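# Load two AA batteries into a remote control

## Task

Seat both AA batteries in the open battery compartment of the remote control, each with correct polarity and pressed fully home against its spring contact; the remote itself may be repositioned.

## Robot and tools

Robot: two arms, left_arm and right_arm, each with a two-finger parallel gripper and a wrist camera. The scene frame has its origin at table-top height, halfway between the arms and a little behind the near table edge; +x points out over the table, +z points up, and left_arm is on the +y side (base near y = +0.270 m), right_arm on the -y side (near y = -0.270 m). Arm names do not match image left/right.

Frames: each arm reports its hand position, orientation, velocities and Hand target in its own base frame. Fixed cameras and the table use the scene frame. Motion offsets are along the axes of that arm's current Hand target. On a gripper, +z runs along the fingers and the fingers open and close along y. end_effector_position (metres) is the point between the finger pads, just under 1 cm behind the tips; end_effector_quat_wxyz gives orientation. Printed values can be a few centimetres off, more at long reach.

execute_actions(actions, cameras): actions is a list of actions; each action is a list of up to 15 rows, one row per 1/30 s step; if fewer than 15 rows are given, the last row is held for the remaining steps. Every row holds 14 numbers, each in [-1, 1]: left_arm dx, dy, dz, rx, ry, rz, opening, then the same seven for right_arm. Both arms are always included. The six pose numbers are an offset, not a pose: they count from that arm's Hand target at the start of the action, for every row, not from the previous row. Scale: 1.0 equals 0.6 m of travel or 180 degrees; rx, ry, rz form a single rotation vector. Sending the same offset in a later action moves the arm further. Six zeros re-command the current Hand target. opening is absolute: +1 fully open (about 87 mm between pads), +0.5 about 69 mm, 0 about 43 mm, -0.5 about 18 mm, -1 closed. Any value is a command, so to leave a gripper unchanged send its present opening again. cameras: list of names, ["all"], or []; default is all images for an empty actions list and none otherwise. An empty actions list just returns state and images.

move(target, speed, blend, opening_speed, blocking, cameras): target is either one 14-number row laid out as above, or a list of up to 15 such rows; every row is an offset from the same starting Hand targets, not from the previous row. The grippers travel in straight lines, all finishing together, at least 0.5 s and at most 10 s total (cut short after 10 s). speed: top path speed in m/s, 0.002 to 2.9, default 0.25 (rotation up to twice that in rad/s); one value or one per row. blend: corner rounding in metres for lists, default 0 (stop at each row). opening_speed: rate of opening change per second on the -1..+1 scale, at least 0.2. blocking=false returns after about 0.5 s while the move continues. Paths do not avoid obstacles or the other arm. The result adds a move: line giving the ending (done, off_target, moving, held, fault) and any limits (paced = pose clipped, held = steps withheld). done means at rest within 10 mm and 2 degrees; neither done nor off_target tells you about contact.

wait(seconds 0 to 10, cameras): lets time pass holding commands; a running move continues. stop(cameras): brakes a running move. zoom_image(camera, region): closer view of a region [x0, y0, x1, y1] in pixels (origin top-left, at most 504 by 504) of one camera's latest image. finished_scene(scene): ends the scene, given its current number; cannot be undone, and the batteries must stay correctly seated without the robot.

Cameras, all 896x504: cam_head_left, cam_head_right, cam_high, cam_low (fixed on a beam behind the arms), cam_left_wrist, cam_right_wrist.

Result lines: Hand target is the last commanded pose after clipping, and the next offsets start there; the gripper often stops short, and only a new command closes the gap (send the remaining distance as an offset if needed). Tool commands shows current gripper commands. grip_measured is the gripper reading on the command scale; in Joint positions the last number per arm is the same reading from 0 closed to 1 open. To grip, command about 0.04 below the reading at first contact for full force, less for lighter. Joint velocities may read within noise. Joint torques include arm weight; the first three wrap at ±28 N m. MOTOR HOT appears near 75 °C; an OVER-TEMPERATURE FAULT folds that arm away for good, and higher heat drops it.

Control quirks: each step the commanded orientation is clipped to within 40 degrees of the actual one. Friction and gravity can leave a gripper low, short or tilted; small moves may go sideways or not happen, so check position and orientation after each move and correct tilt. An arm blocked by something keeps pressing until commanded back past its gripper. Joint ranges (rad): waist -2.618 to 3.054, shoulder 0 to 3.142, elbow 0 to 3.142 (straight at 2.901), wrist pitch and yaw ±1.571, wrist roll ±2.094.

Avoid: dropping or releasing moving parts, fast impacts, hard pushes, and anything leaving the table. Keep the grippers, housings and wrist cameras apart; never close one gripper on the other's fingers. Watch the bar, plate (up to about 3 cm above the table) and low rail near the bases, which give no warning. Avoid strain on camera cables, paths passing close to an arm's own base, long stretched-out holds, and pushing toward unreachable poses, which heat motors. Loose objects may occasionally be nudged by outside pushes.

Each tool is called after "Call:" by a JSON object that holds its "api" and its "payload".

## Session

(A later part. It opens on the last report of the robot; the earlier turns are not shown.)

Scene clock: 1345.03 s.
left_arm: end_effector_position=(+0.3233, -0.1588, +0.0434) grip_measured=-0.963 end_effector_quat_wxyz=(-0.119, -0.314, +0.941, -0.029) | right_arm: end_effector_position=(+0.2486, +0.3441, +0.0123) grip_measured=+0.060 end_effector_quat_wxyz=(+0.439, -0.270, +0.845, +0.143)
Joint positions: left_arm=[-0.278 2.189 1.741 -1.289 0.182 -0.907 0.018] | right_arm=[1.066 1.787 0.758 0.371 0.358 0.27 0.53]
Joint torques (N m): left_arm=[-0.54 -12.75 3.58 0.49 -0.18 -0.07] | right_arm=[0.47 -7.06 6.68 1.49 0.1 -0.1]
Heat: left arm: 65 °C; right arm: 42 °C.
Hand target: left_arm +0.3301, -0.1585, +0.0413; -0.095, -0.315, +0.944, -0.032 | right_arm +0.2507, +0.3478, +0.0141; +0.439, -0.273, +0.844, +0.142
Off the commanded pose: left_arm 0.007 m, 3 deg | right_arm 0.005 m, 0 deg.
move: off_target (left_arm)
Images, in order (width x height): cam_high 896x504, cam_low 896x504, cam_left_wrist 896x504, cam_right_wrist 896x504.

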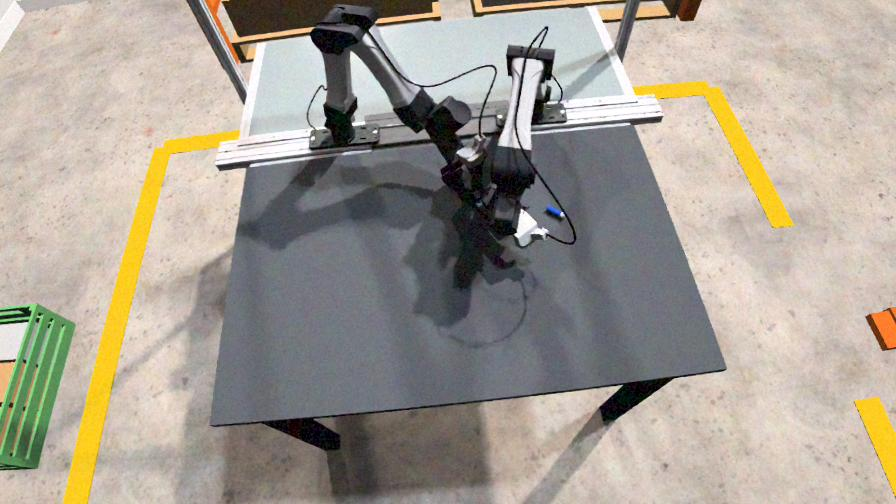

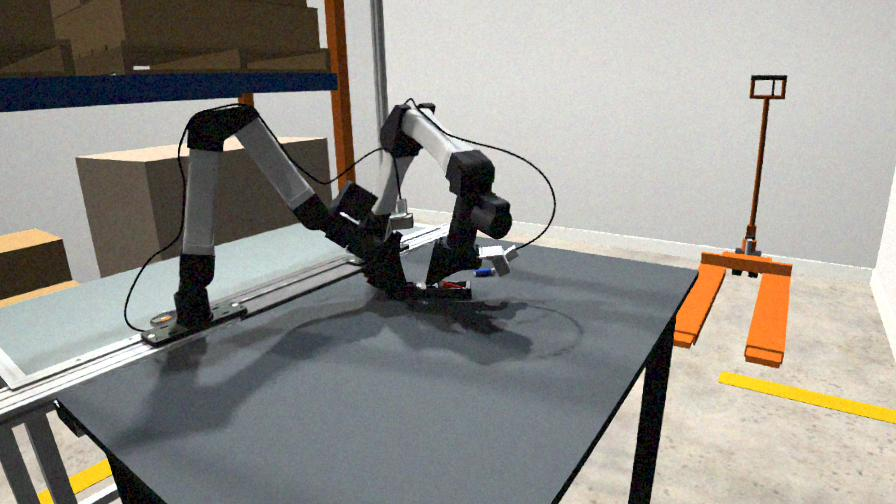

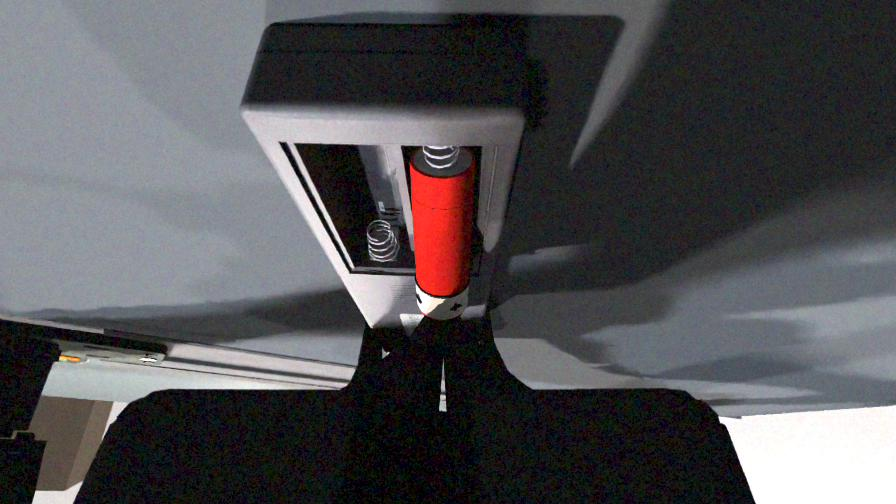

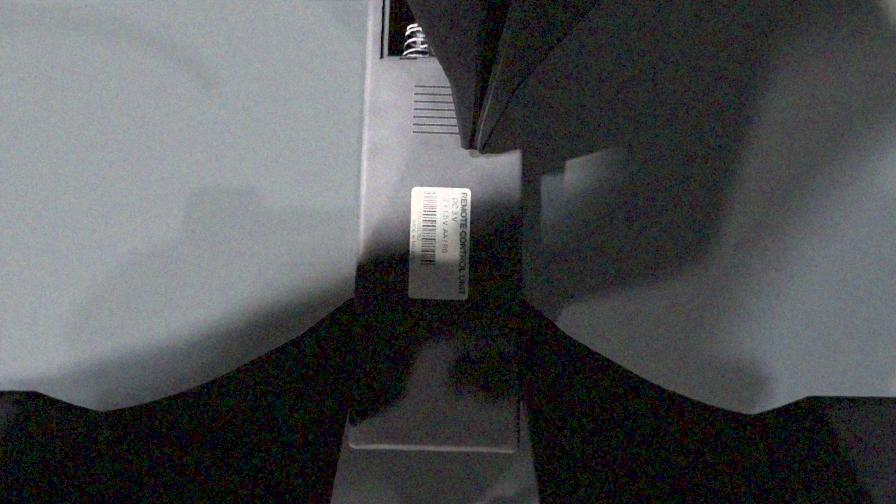

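Call:
{"api": "move", "payload": {"target": [[-0.055,-0.001,-0.003,0,0,0,-1,0,0,0,0,0,0,-0.1]], "speed": [0.05], "cameras": ["cam_low","cam_right_wrist","cam_left_wrist"]}}

Call:
{"api": "zoom_image", "payload": {"camera": "cam_low", "region": [400, 250, 500, 310]}}

Call:
{"api": "zoom_image", "payload": {"camera": "cam_left_wrist", "region": [330, 140, 510, 380]}}

Call:
{"api": "zoom_image", "payload": {"camera": "cam_right_wrist", "region": [350, 0, 550, 110]}}

Scene clock: 1364.47 s.
left_arm: end_effector_position=(+0.3291, -0.1513, +0.0447) grip_measured=-0.963 end_effector_quat_wxyz=(-0.139, -0.310, +0.940, -0.031) | right_arm: end_effector_position=(+0.2487, +0.3442, +0.0124) grip_measured=+0.060 end_effector_quat_wxyz=(+0.439, -0.270, +0.845, +0.143)
Joint positions: left_arm=[-0.247 2.24 1.813 -1.35 0.201 -0.863 0.018] | right_arm=[1.066 1.787 0.758 0.372 0.358 0.27 0.53]
Joint torques (N m): left_arm=[2.02 -9.96 8.49 0.53 -0.44 0.07] | right_arm=[0.49 -7.04 6.71 1.45 0.08 -0.09]
Heat: left arm: 65 °C; right arm: 42 °C.
Hand target: left_arm +0.3565, -0.1394, +0.0364; -0.095, -0.315, +0.944, -0.032 | right_arm +0.2507, +0.3478, +0.0141; +0.439, -0.273, +0.844, +0.142
Off the commanded pose: left_arm 0.031 m, 5 deg | right_arm 0.004 m, 0 deg.
move: off_target (left_arm)
Images, in order (width x height): cam_low 896x504, cam_left_wrist 896x504, cam_right_wrist 896x504.

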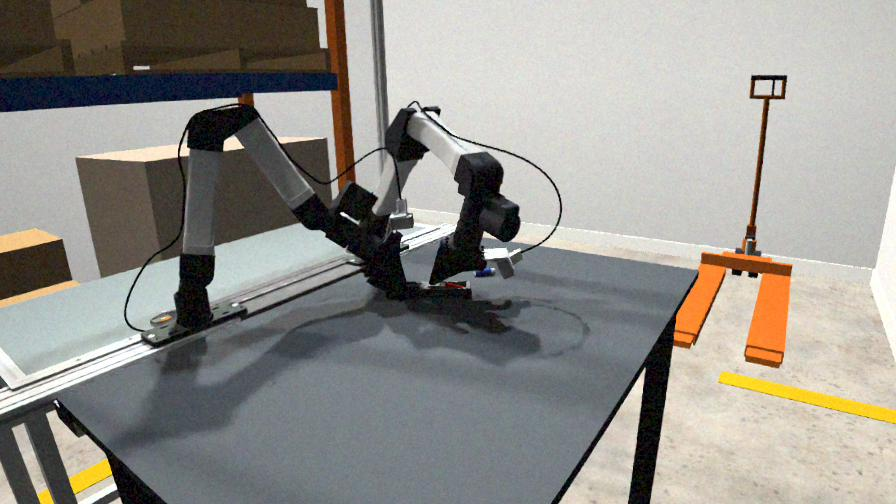

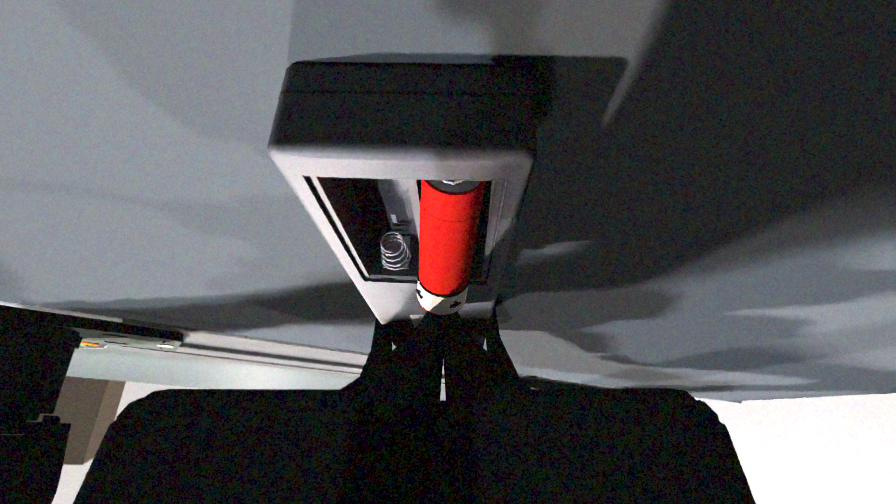

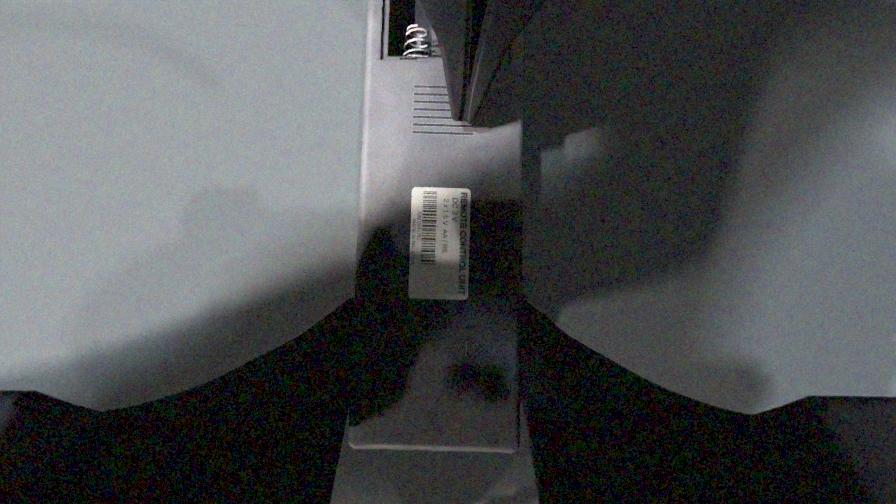

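Scaled by 5.040 from the camera's 896x504 image, which has a finer 1280x720 frame.

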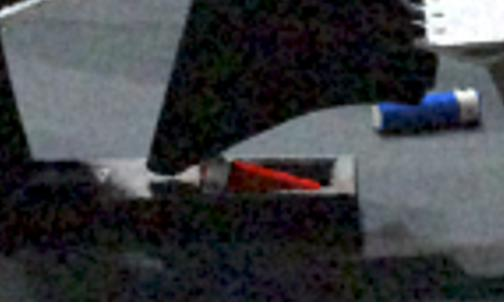

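Scaled by 2.100 from the camera's 896x504 image, which has a finer 1280x720 frame.

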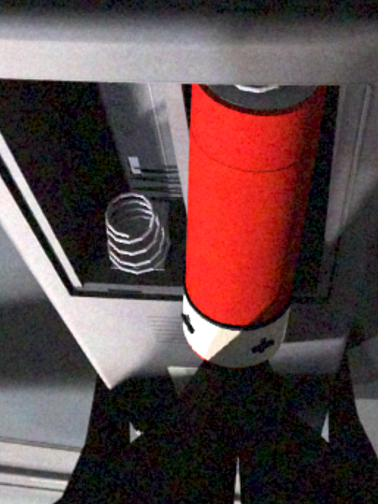

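Scaled by 2.520 from the camera's 896x504 image, which has a finer 1280x720 frame.

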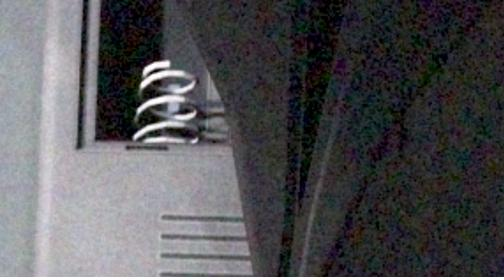

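Call:
{"api": "move", "payload": {"target": [[-0.033,-0.001,0.004,0,0,0,-1,0,0,0,0,0,0,-0.1]], "speed": [0.05], "cameras": ["cam_low","cam_left_wrist"]}}

Call:
{"api": "zoom_image", "payload": {"camera": "cam_low", "region": [400, 250, 500, 310]}}

Call:
{"api": "zoom_image", "payload": {"camera": "cam_left_wrist", "region": [330, 140, 510, 380]}}

Scene clock: 1376.13 s.
left_arm: end_effector_position=(+0.3340, -0.1458, +0.0448) grip_measured=-0.963 end_effector_quat_wxyz=(-0.161, -0.308, +0.937, -0.031) | right_arm: end_effector_position=(+0.2526, +0.3470, +0.0170) grip_measured=+0.060 end_effector_quat_wxyz=(+0.447, -0.265, +0.842, +0.147)
Joint positions: left_arm=[-0.224 2.298 1.892 -1.415 0.218 -0.832 0.018] | right_arm=[1.062 1.787 0.765 0.384 0.36 0.269 0.53]
Joint torques (N m): left_arm=[2.74 -10.17 8.76 0.79 -0.63 0.03] | right_arm=[0.83 -7.2 6.19 1.38 0.09 -0.08]
Heat: left arm: 64 °C; right arm: 41 °C.
Hand target: left_arm +0.3721, -0.1285, +0.0301; -0.095, -0.315, +0.944, -0.032 | right_arm +0.2507, +0.3478, +0.0141; +0.439, -0.273, +0.844, +0.142
Off the commanded pose: left_arm 0.044 m, 8 deg | right_arm 0.004 m, 1 deg.
move: off_target (left_arm)
Images, in order (width x height): cam_low 896x504, cam_left_wrist 896x504.

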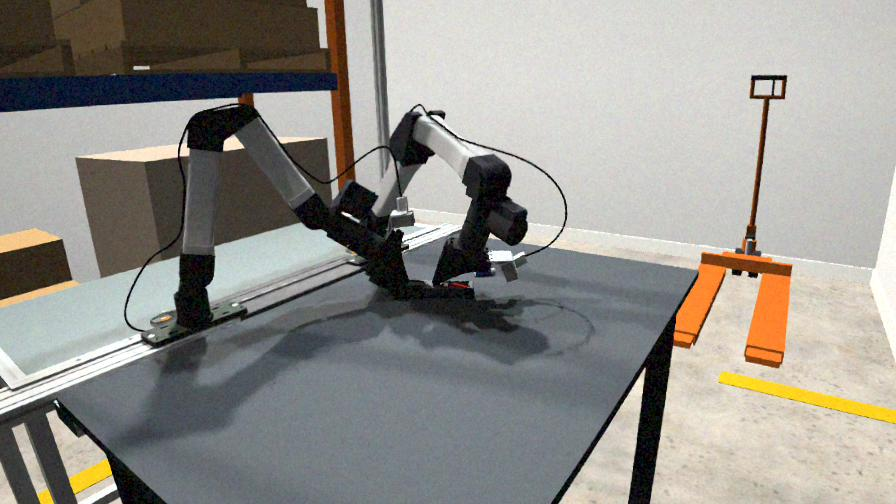

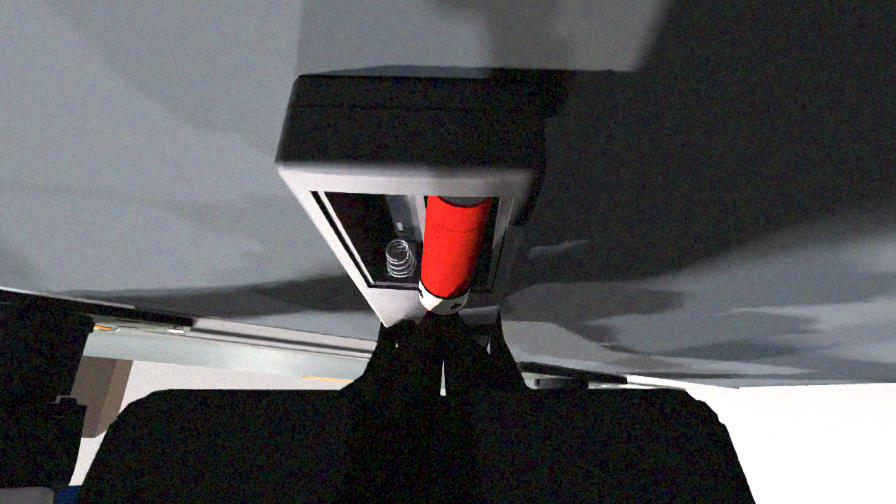

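Scaled by 5.040 from the camera's 896x504 image, which has a finer 1280x720 frame.

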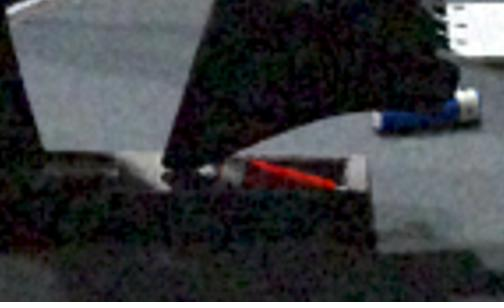

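Scaled by 2.100 from the camera's 896x504 image, which has a finer 1280x720 frame.

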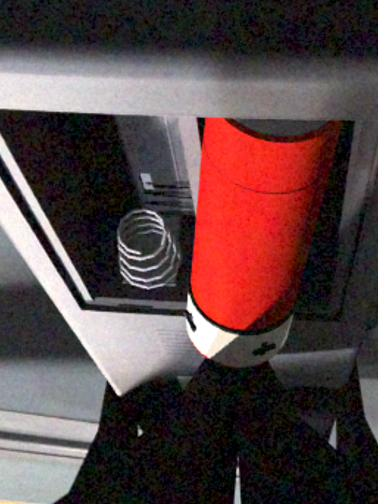

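Call:
{"api": "move", "payload": {"target": [[0.06,0,0.0,0,0,0,-1,0,0,0,0,0,0,-0.15],[0.06,0,-0.08,0,0.03,0,-1,0.005,0,0.004,0,0,0,-0.15],[0.01,0,-0.075,0,0.03,0,-0.35,0.005,0,0.004,0,0,0,-0.15]], "speed": [0.08,0.1,0.1], "opening_speed": 1.5, "cameras": ["cam_low","cam_left_wrist","cam_right_wrist"]}}

Call:
{"api": "zoom_image", "payload": {"camera": "cam_low", "region": [400, 250, 500, 310]}}

Call:
{"api": "zoom_image", "payload": {"camera": "cam_left_wrist", "region": [330, 60, 510, 300]}}

Call:
{"api": "zoom_image", "payload": {"camera": "cam_right_wrist", "region": [350, 0, 550, 110]}}

Scene clock: 1454.70 s.
left_arm: end_effector_position=(+0.3728, -0.1269, +0.0726) grip_measured=-0.350 end_effector_quat_wxyz=(-0.138, -0.315, +0.938, -0.046) | right_arm: end_effector_position=(+0.2510, +0.3446, +0.0124) grip_measured=+0.060 end_effector_quat_wxyz=(+0.440, -0.269, +0.845, +0.142)
Joint positions: left_arm=[-0.162 2.394 2.187 -1.568 0.209 -0.789 0.325] | right_arm=[1.062 1.793 0.765 0.37 0.359 0.268 0.53]
Joint torques (N m): left_arm=[-0.03 -11.84 7.97 -0.17 0.05 0.08] | right_arm=[0.84 -6.43 5.98 1.69 0.08 -0.08]
Heat: left arm: 66 °C; right arm: 42 °C.
Hand target: left_arm +0.3746, -0.1266, +0.0755; -0.139, -0.313, +0.938, -0.047 | right_arm +0.2509, +0.3480, +0.0103; +0.439, -0.273, +0.844, +0.142
Off the commanded pose: left_arm 0.003 m, 0 deg | right_arm 0.004 m, 1 deg.
joint sent to its limit (left arm) — joint 4 (wrist pitch), lower limit. The joint targets still meet the commanded pose.
move: done
Images, in order (width x height): cam_low 896x504, cam_left_wrist 896x504, cam_right_wrist 896x504.

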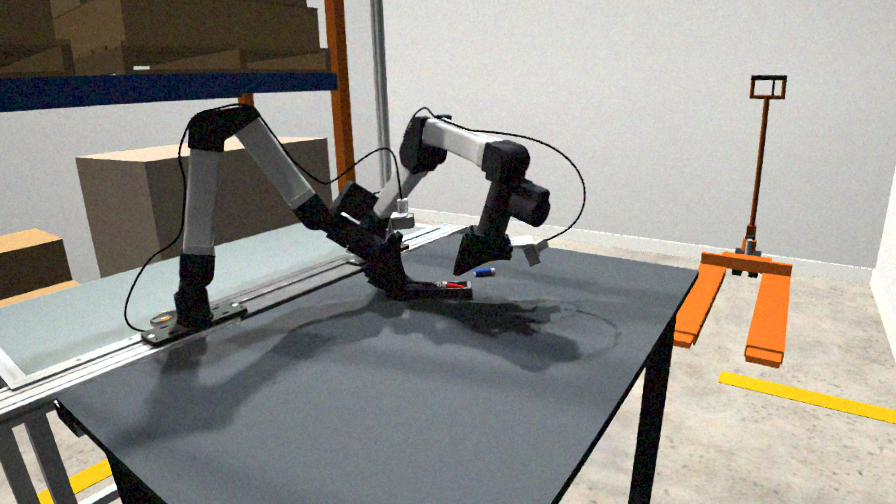

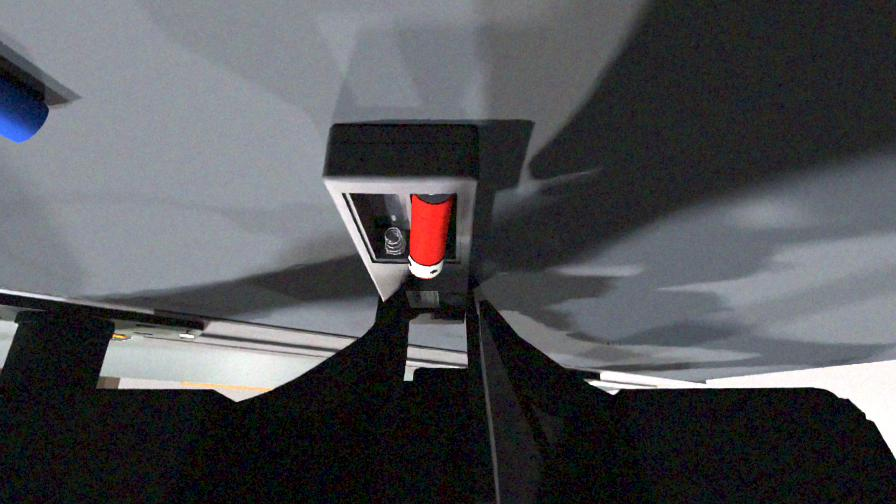

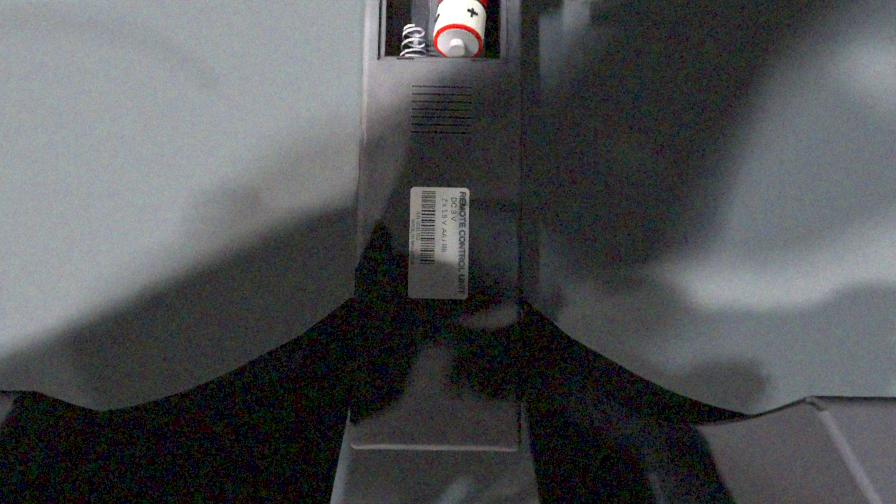

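Scaled by 5.040 from the camera's 896x504 image, which has a finer 1280x720 frame.

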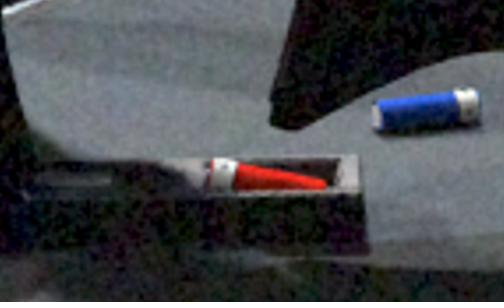

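Scaled by 2.100 from the camera's 896x504 image, which has a finer 1280x720 frame.

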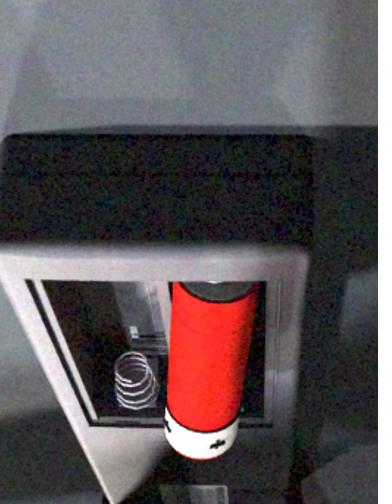

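Scaled by 2.520 from the camera's 896x504 image, which has a finer 1280x720 frame.

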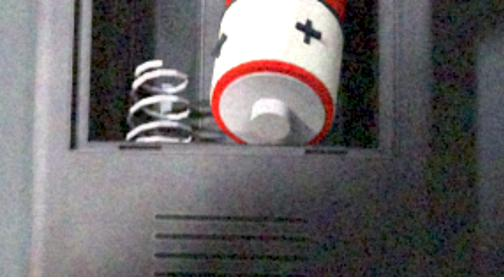

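Call:
{"api": "move", "payload": {"target": [[0.0343,0,0.028,0,-0.04,0,-0.35,0,0,0,0,0,0,-0.15],[0.0208,0,0.0718,0,-0.04,0,-0.35,0,0,0,0,0,0,-0.15],[0.0208,0,0.0718,0,-0.04,0,-0.75,0,0,0,0,0,0,-0.15]], "speed": [0.1,0.05,0.05], "opening_speed": 0.8, "cameras": ["cam_low","cam_left_wrist","cam_right_wrist"]}}

Call:
{"api": "zoom_image", "payload": {"camera": "cam_low", "region": [400, 250, 500, 310]}}

Call:
{"api": "zoom_image", "payload": {"camera": "cam_left_wrist", "region": [330, 140, 510, 380]}}

Call:
{"api": "zoom_image", "payload": {"camera": "cam_right_wrist", "region": [350, 0, 550, 110]}}

Scene clock: 1488.90 s.
left_arm: end_effector_position=(+0.3482, -0.1440, +0.0424) grip_measured=-0.592 end_effector_quat_wxyz=(-0.104, -0.314, +0.943, -0.030) | right_arm: end_effector_position=(+0.2509, +0.3446, +0.0124) grip_measured=+0.060 end_effector_quat_wxyz=(+0.440, -0.269, +0.845, +0.142)
Joint positions: left_arm=[-0.235 2.248 1.844 -1.313 0.159 -0.865 0.204] | right_arm=[1.062 1.793 0.765 0.37 0.359 0.269 0.53]
Joint torques (N m): left_arm=[-0.32 -12.78 3.49 0.53 -0.26 -0.06] | right_arm=[0.83 -6.5 5.89 1.69 0.07 -0.12]
Heat: left arm: 71 °C; right arm: 42 °C.
Hand target: left_arm +0.3551, -0.1414, +0.0379; -0.080, -0.315, +0.945, -0.028 | right_arm +0.2509, +0.3480, +0.0103; +0.439, -0.273, +0.844, +0.142
Off the commanded pose: left_arm 0.009 m, 3 deg | right_arm 0.004 m, 1 deg.
move: off_target (left_arm); target 3's new opening was sent with left_arm's hand 0.009 m and 3 deg from that target
Images, in order (width x height): cam_low 896x504, cam_left_wrist 896x504, cam_right_wrist 896x504.

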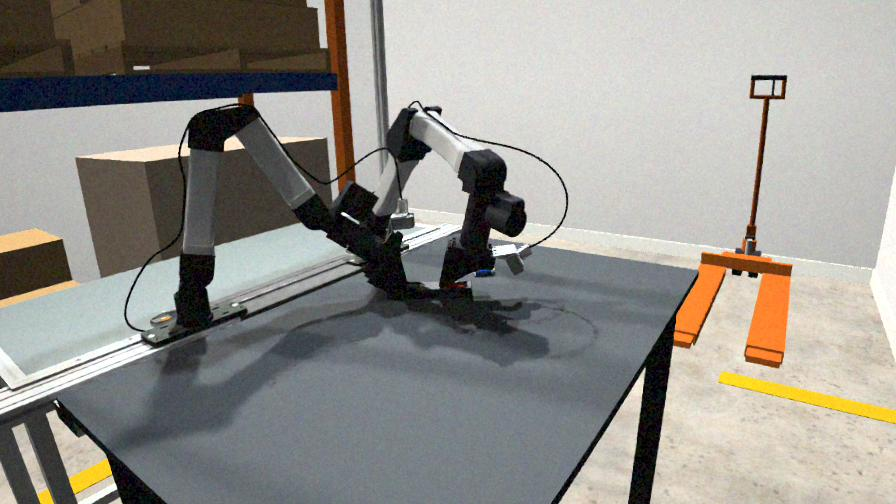

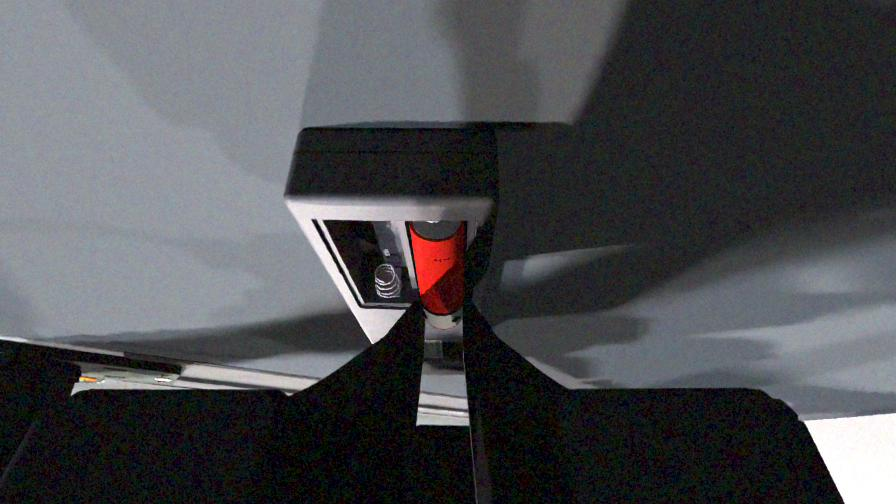

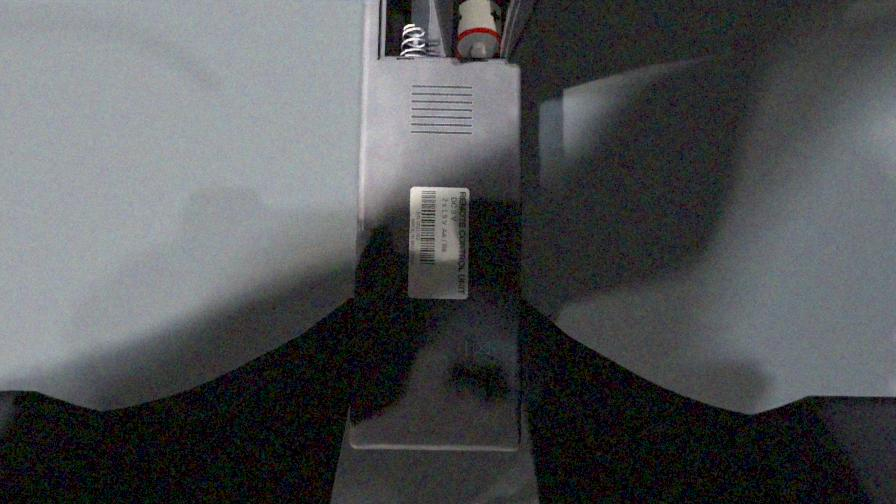

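Scaled by 5.040 from the camera's 896x504 image, which has a finer 1280x720 frame.

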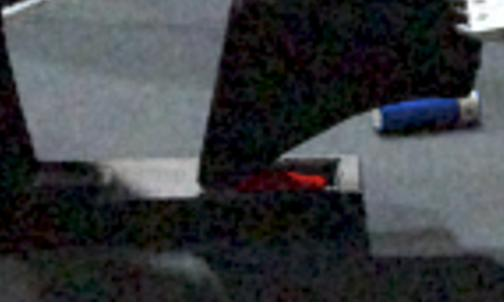

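Scaled by 2.100 from the camera's 896x504 image, which has a finer 1280x720 frame.

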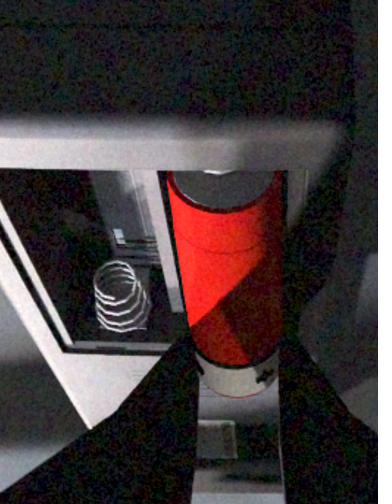

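Scaled by 2.520 from the camera's 896x504 image, which has a finer 1280x720 frame.

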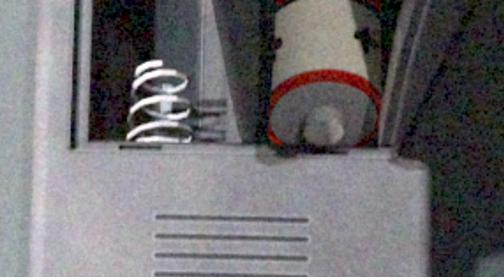

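Call:
{"api": "move", "payload": {"target": [[0,0,0,0,0,0,-0.42,0,0,0,0,0,0,-0.15],[0.01,0,-0.09,0,0,0,-0.42,0,0,0,0,0,0,-0.15],[0.01,0,-0.085,0,0,0,-1,0,0,0,0,0,0,-0.15]], "speed": [0.05,0.1,0.1], "opening_speed": 1, "cameras": ["cam_low","cam_left_wrist","cam_right_wrist"]}}

Call:
{"api": "zoom_image", "payload": {"camera": "cam_low", "region": [400, 250, 500, 310]}}

Call:
{"api": "zoom_image", "payload": {"camera": "cam_left_wrist", "region": [330, 90, 510, 330]}}

Call:
{"api": "zoom_image", "payload": {"camera": "cam_right_wrist", "region": [350, 0, 550, 110]}}

Scene clock: 1504.20 s.
left_arm: end_effector_position=(+0.3532, -0.1430, +0.0778) grip_measured=-0.963 end_effector_quat_wxyz=(-0.098, -0.313, +0.944, -0.026) | right_arm: end_effector_position=(+0.2509, +0.3446, +0.0124) grip_measured=+0.060 end_effector_quat_wxyz=(+0.440, -0.269, +0.845, +0.142)
Joint positions: left_arm=[-0.235 2.248 1.989 -1.453 0.146 -0.865 0.018] | right_arm=[1.062 1.793 0.765 0.37 0.359 0.269 0.53]
Joint torques (N m): left_arm=[0.09 -13.98 6.91 0.03 -0.15 -0.02] | right_arm=[0.77 -6.38 5.83 1.68 0.08 -0.06]
Heat: left arm: 74 °C; right arm: 42 °C.
Hand target: left_arm +0.3571, -0.1397, +0.0891; -0.080, -0.315, +0.945, -0.027 | right_arm +0.2509, +0.3480, +0.0102; +0.439, -0.273, +0.844, +0.142
Off the commanded pose: left_arm 0.012 m, 2 deg | right_arm 0.004 m, 1 deg.
move: off_target (left_arm); target 3's new opening was sent with left_arm's hand 0.012 m and 2 deg from that target
Images, in order (width x height): cam_low 896x504, cam_left_wrist 896x504, cam_right_wrist 896x504.

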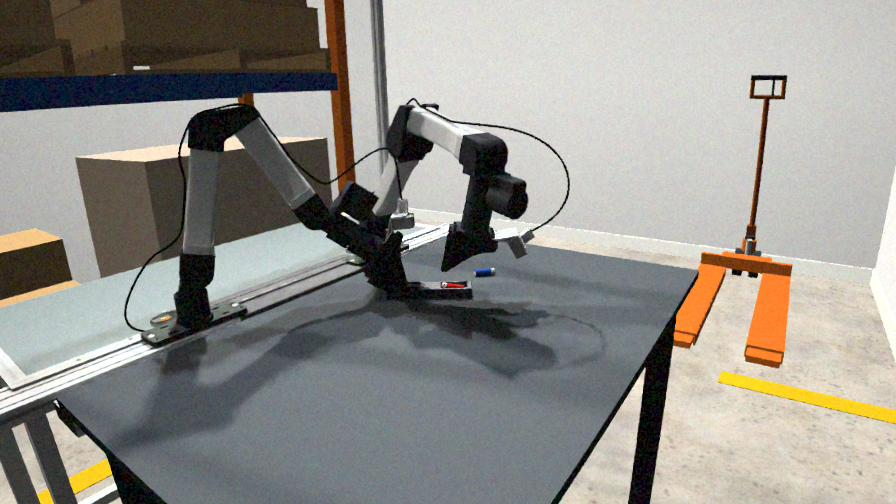

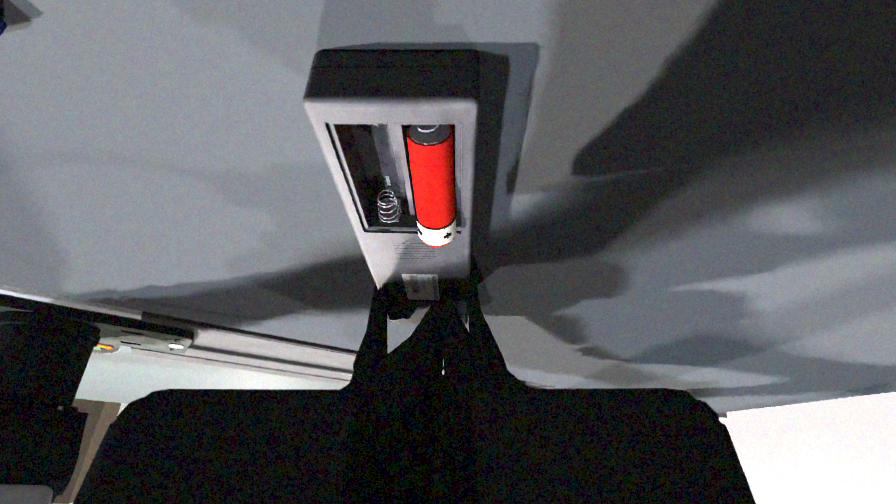

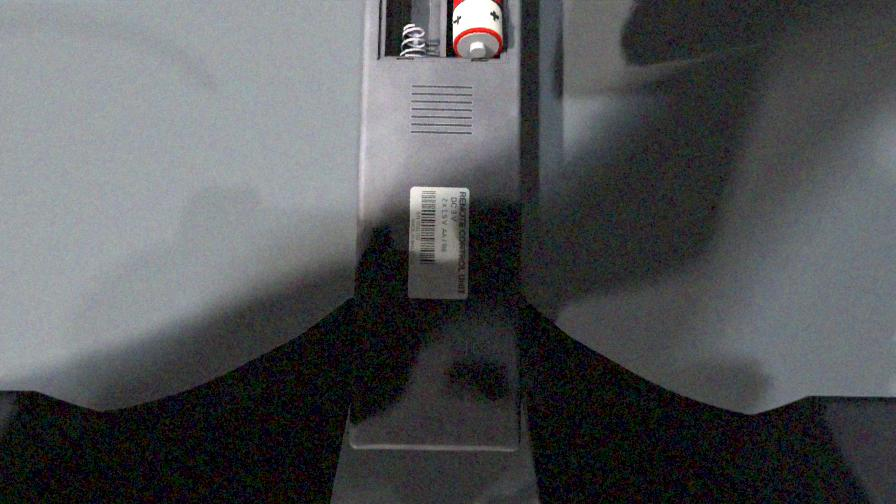

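Scaled by 5.040 from the camera's 896x504 image, which has a finer 1280x720 frame.

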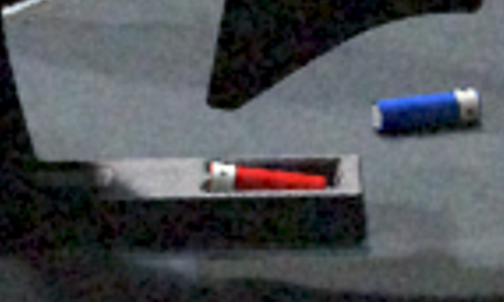

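Scaled by 2.100 from the camera's 896x504 image, which has a finer 1280x720 frame.

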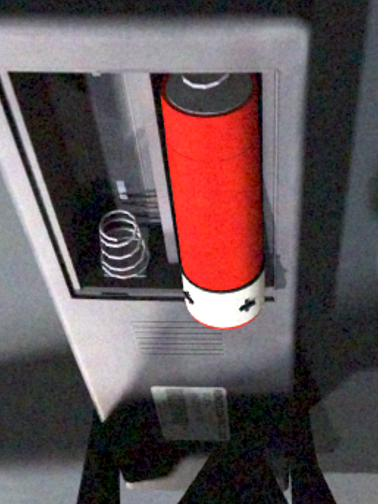

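Scaled by 2.520 from the camera's 896x504 image, which has a finer 1280x720 frame.

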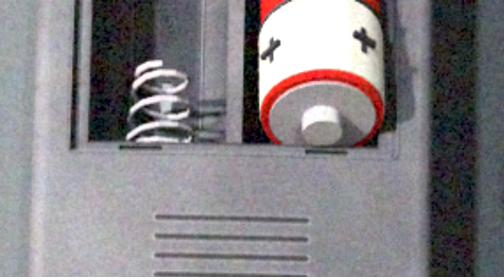

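Call:
{"api": "move", "payload": {"target": [[-0.0103,0.0045,0.039,0,0,0,-1,0,0,0,0,0,0,-0.15],[-0.02,0.0045,0.0963,0,0,0,-1,0,0,0,0,0,0,-0.15]], "speed": [0.1,0.05], "cameras": ["cam_low","cam_left_wrist","cam_right_wrist"]}}

Call:
{"api": "zoom_image", "payload": {"camera": "cam_low", "region": [400, 250, 500, 310]}}

Call:
{"api": "zoom_image", "payload": {"camera": "cam_left_wrist", "region": [330, 140, 510, 380]}}

Call:
{"api": "zoom_image", "payload": {"camera": "cam_right_wrist", "region": [350, 0, 550, 110]}}

Scene clock: 1524.37 s.
left_arm: end_effector_position=(+0.3511, -0.1418, +0.0454) grip_measured=-0.963 end_effector_quat_wxyz=(-0.097, -0.317, +0.943, -0.036) | right_arm: end_effector_position=(+0.2510, +0.3447, +0.0125) grip_measured=+0.060 end_effector_quat_wxyz=(+0.440, -0.268, +0.845, +0.142)
Joint positions: left_arm=[-0.226 2.235 1.839 -1.304 0.162 -0.865 0.018] | right_arm=[1.062 1.793 0.765 0.371 0.359 0.269 0.53]
Joint torques (N m): left_arm=[-0.01 -10.81 2.65 0.69 -0.3 0.07] | right_arm=[0.85 -6.34 5.86 1.66 0.1 -0.08]
Heat: left arm: 77 °C; right arm: 42 °C. Fold the left arm in close to its base, or ease its load, before you think long.
Hand target: left_arm +0.3572, -0.1364, +0.0303; -0.080, -0.315, +0.945, -0.028 | right_arm +0.2509, +0.3480, +0.0103; +0.439, -0.273, +0.844, +0.142
Off the commanded pose: left_arm 0.017 m, 2 deg | right_arm 0.004 m, 1 deg.
MOTOR HOT: joint 2 (shoulder) of the left arm reports 77 °C; the controller's stop level is 90 °C. To cool a motor, set the load down, stop pushing, or move to a pose that needs little force.
move: off_target (left_arm)
Images, in order (width x height): cam_low 896x504, cam_left_wrist 896x504, cam_right_wrist 896x504.

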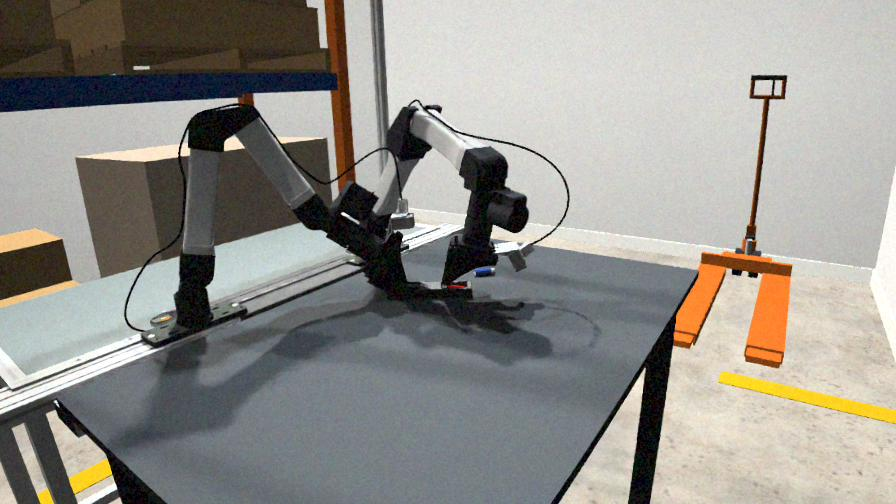

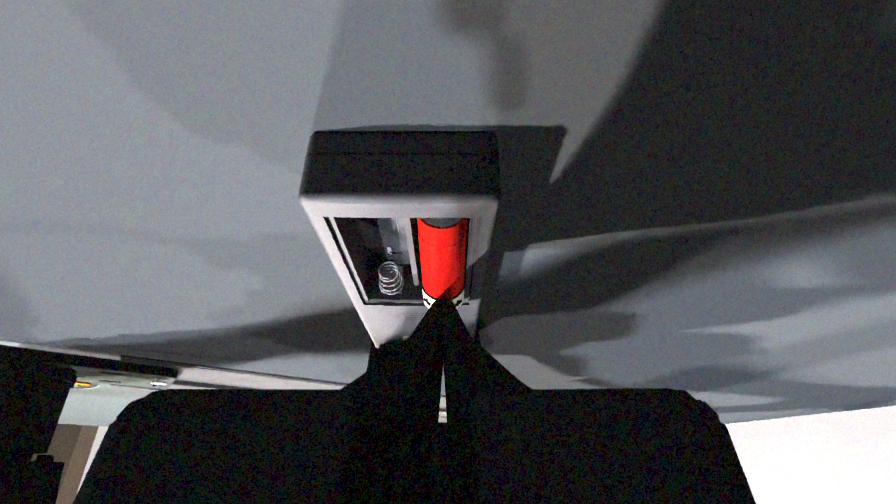

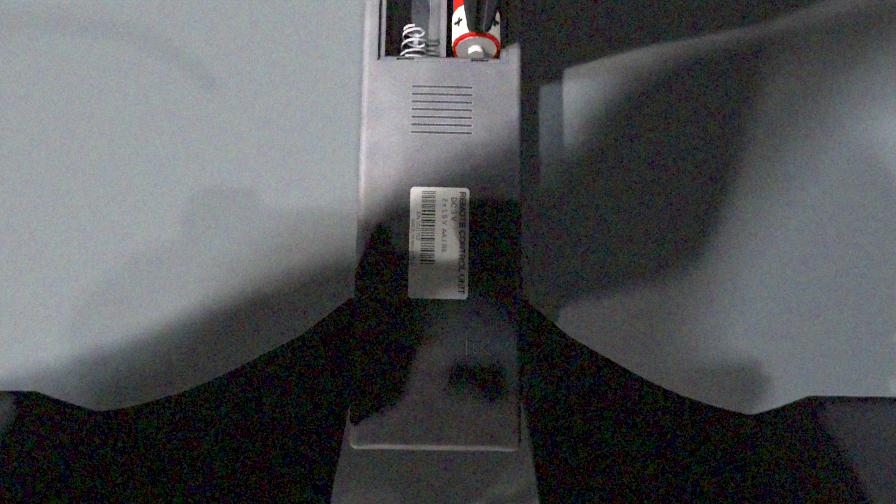

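Scaled by 5.040 from the camera's 896x504 image, which has a finer 1280x720 frame.

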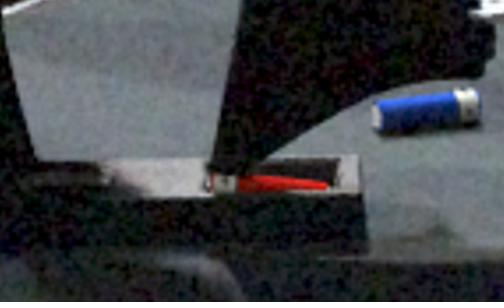

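Scaled by 2.100 from the camera's 896x504 image, which has a finer 1280x720 frame.

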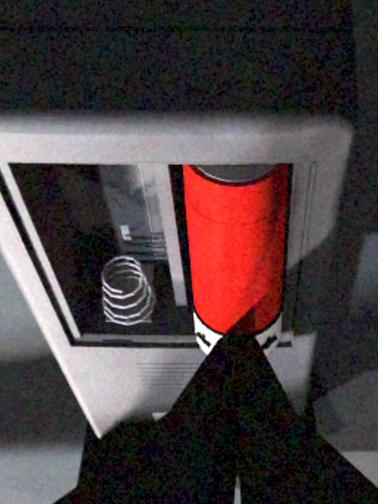

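Scaled by 2.520 from the camera's 896x504 image, which has a finer 1280x720 frame.

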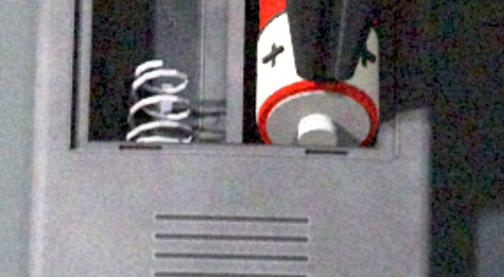

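Call:
{"api": "move", "payload": {"target": [[-0.008,0,0.045,0,0,0,-1,0,0,0,0,0,0,-0.15]], "speed": [0.06], "cameras": ["cam_low","cam_right_wrist"]}}

Call:
{"api": "zoom_image", "payload": {"camera": "cam_low", "region": [400, 250, 500, 310]}}

Call:
{"api": "zoom_image", "payload": {"camera": "cam_right_wrist", "region": [350, 0, 550, 110]}}

Scene clock: 1544.57 s.
left_arm: end_effector_position=(+0.3509, -0.1418, +0.0434) grip_measured=-0.963 end_effector_quat_wxyz=(-0.090, -0.321, +0.941, -0.052) | right_arm: end_effector_position=(+0.2510, +0.3447, +0.0125) grip_measured=+0.060 end_effector_quat_wxyz=(+0.440, -0.268, +0.845, +0.142)
Joint positions: left_arm=[-0.217 2.205 1.782 -1.249 0.183 -0.864 0.018] | right_arm=[1.062 1.793 0.765 0.371 0.359 0.269 0.53]
Joint torques (N m): left_arm=[-0.76 -6.23 1.25 1.05 -0.48 0.06] | right_arm=[0.75 -6.45 5.83 1.68 0.09 -0.14]
Heat: left arm: 72 °C; right arm: 42 °C. Fold the left arm in close to its base, or ease its load, before you think long.
Hand target: left_arm +0.3573, -0.1364, +0.0028; -0.080, -0.315, +0.945, -0.028 | right_arm +0.2509, +0.3480, +0.0103; +0.439, -0.273, +0.844, +0.142
Off the commanded pose: left_arm 0.041 m, 3 deg | right_arm 0.004 m, 1 deg.
MOTOR HOT: still on. Joint 2 (shoulder) of the left arm reports 72 °C.
move: off_target (left_arm)
Images, in order (width x height): cam_low 896x504, cam_right_wrist 896x504.

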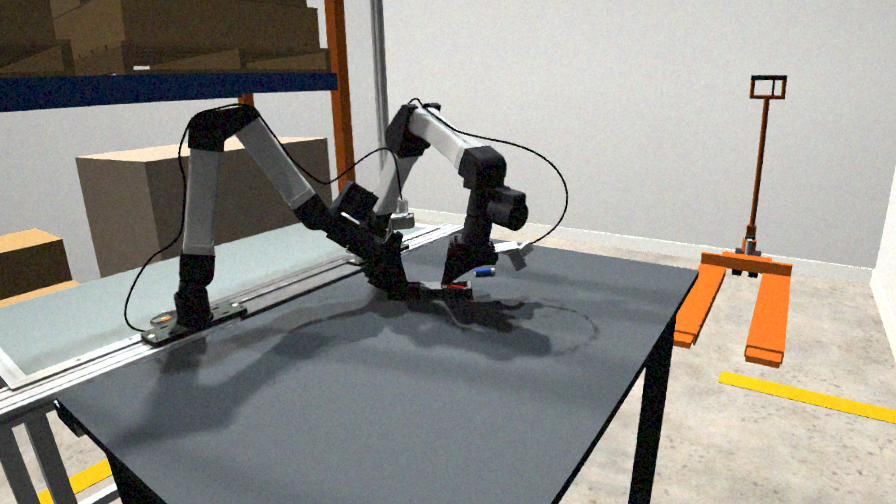

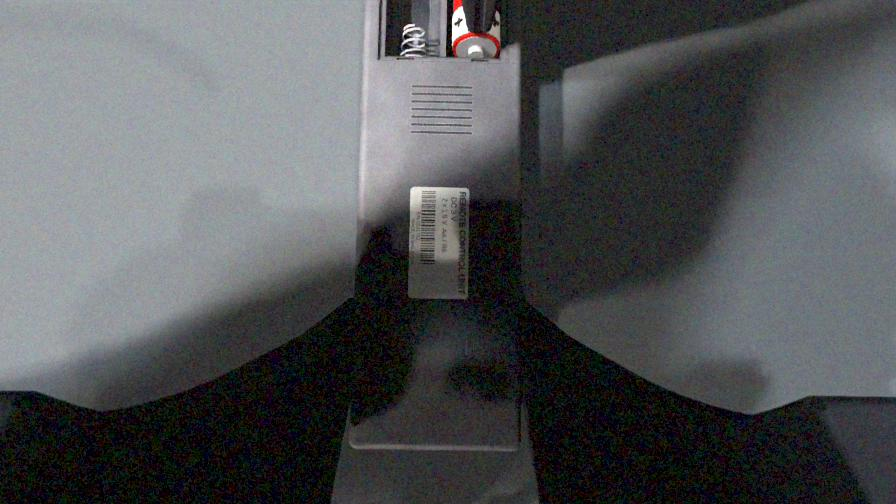

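Scaled by 5.040 from the camera's 896x504 image, which has a finer 1280x720 frame.

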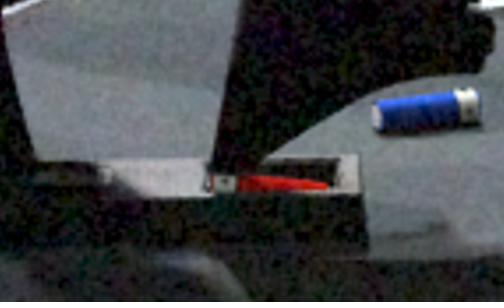

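Scaled by 2.520 from the camera's 896x504 image, which has a finer 1280x720 frame.

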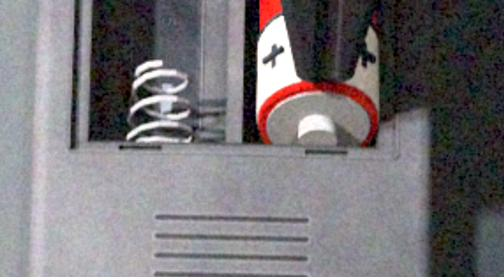

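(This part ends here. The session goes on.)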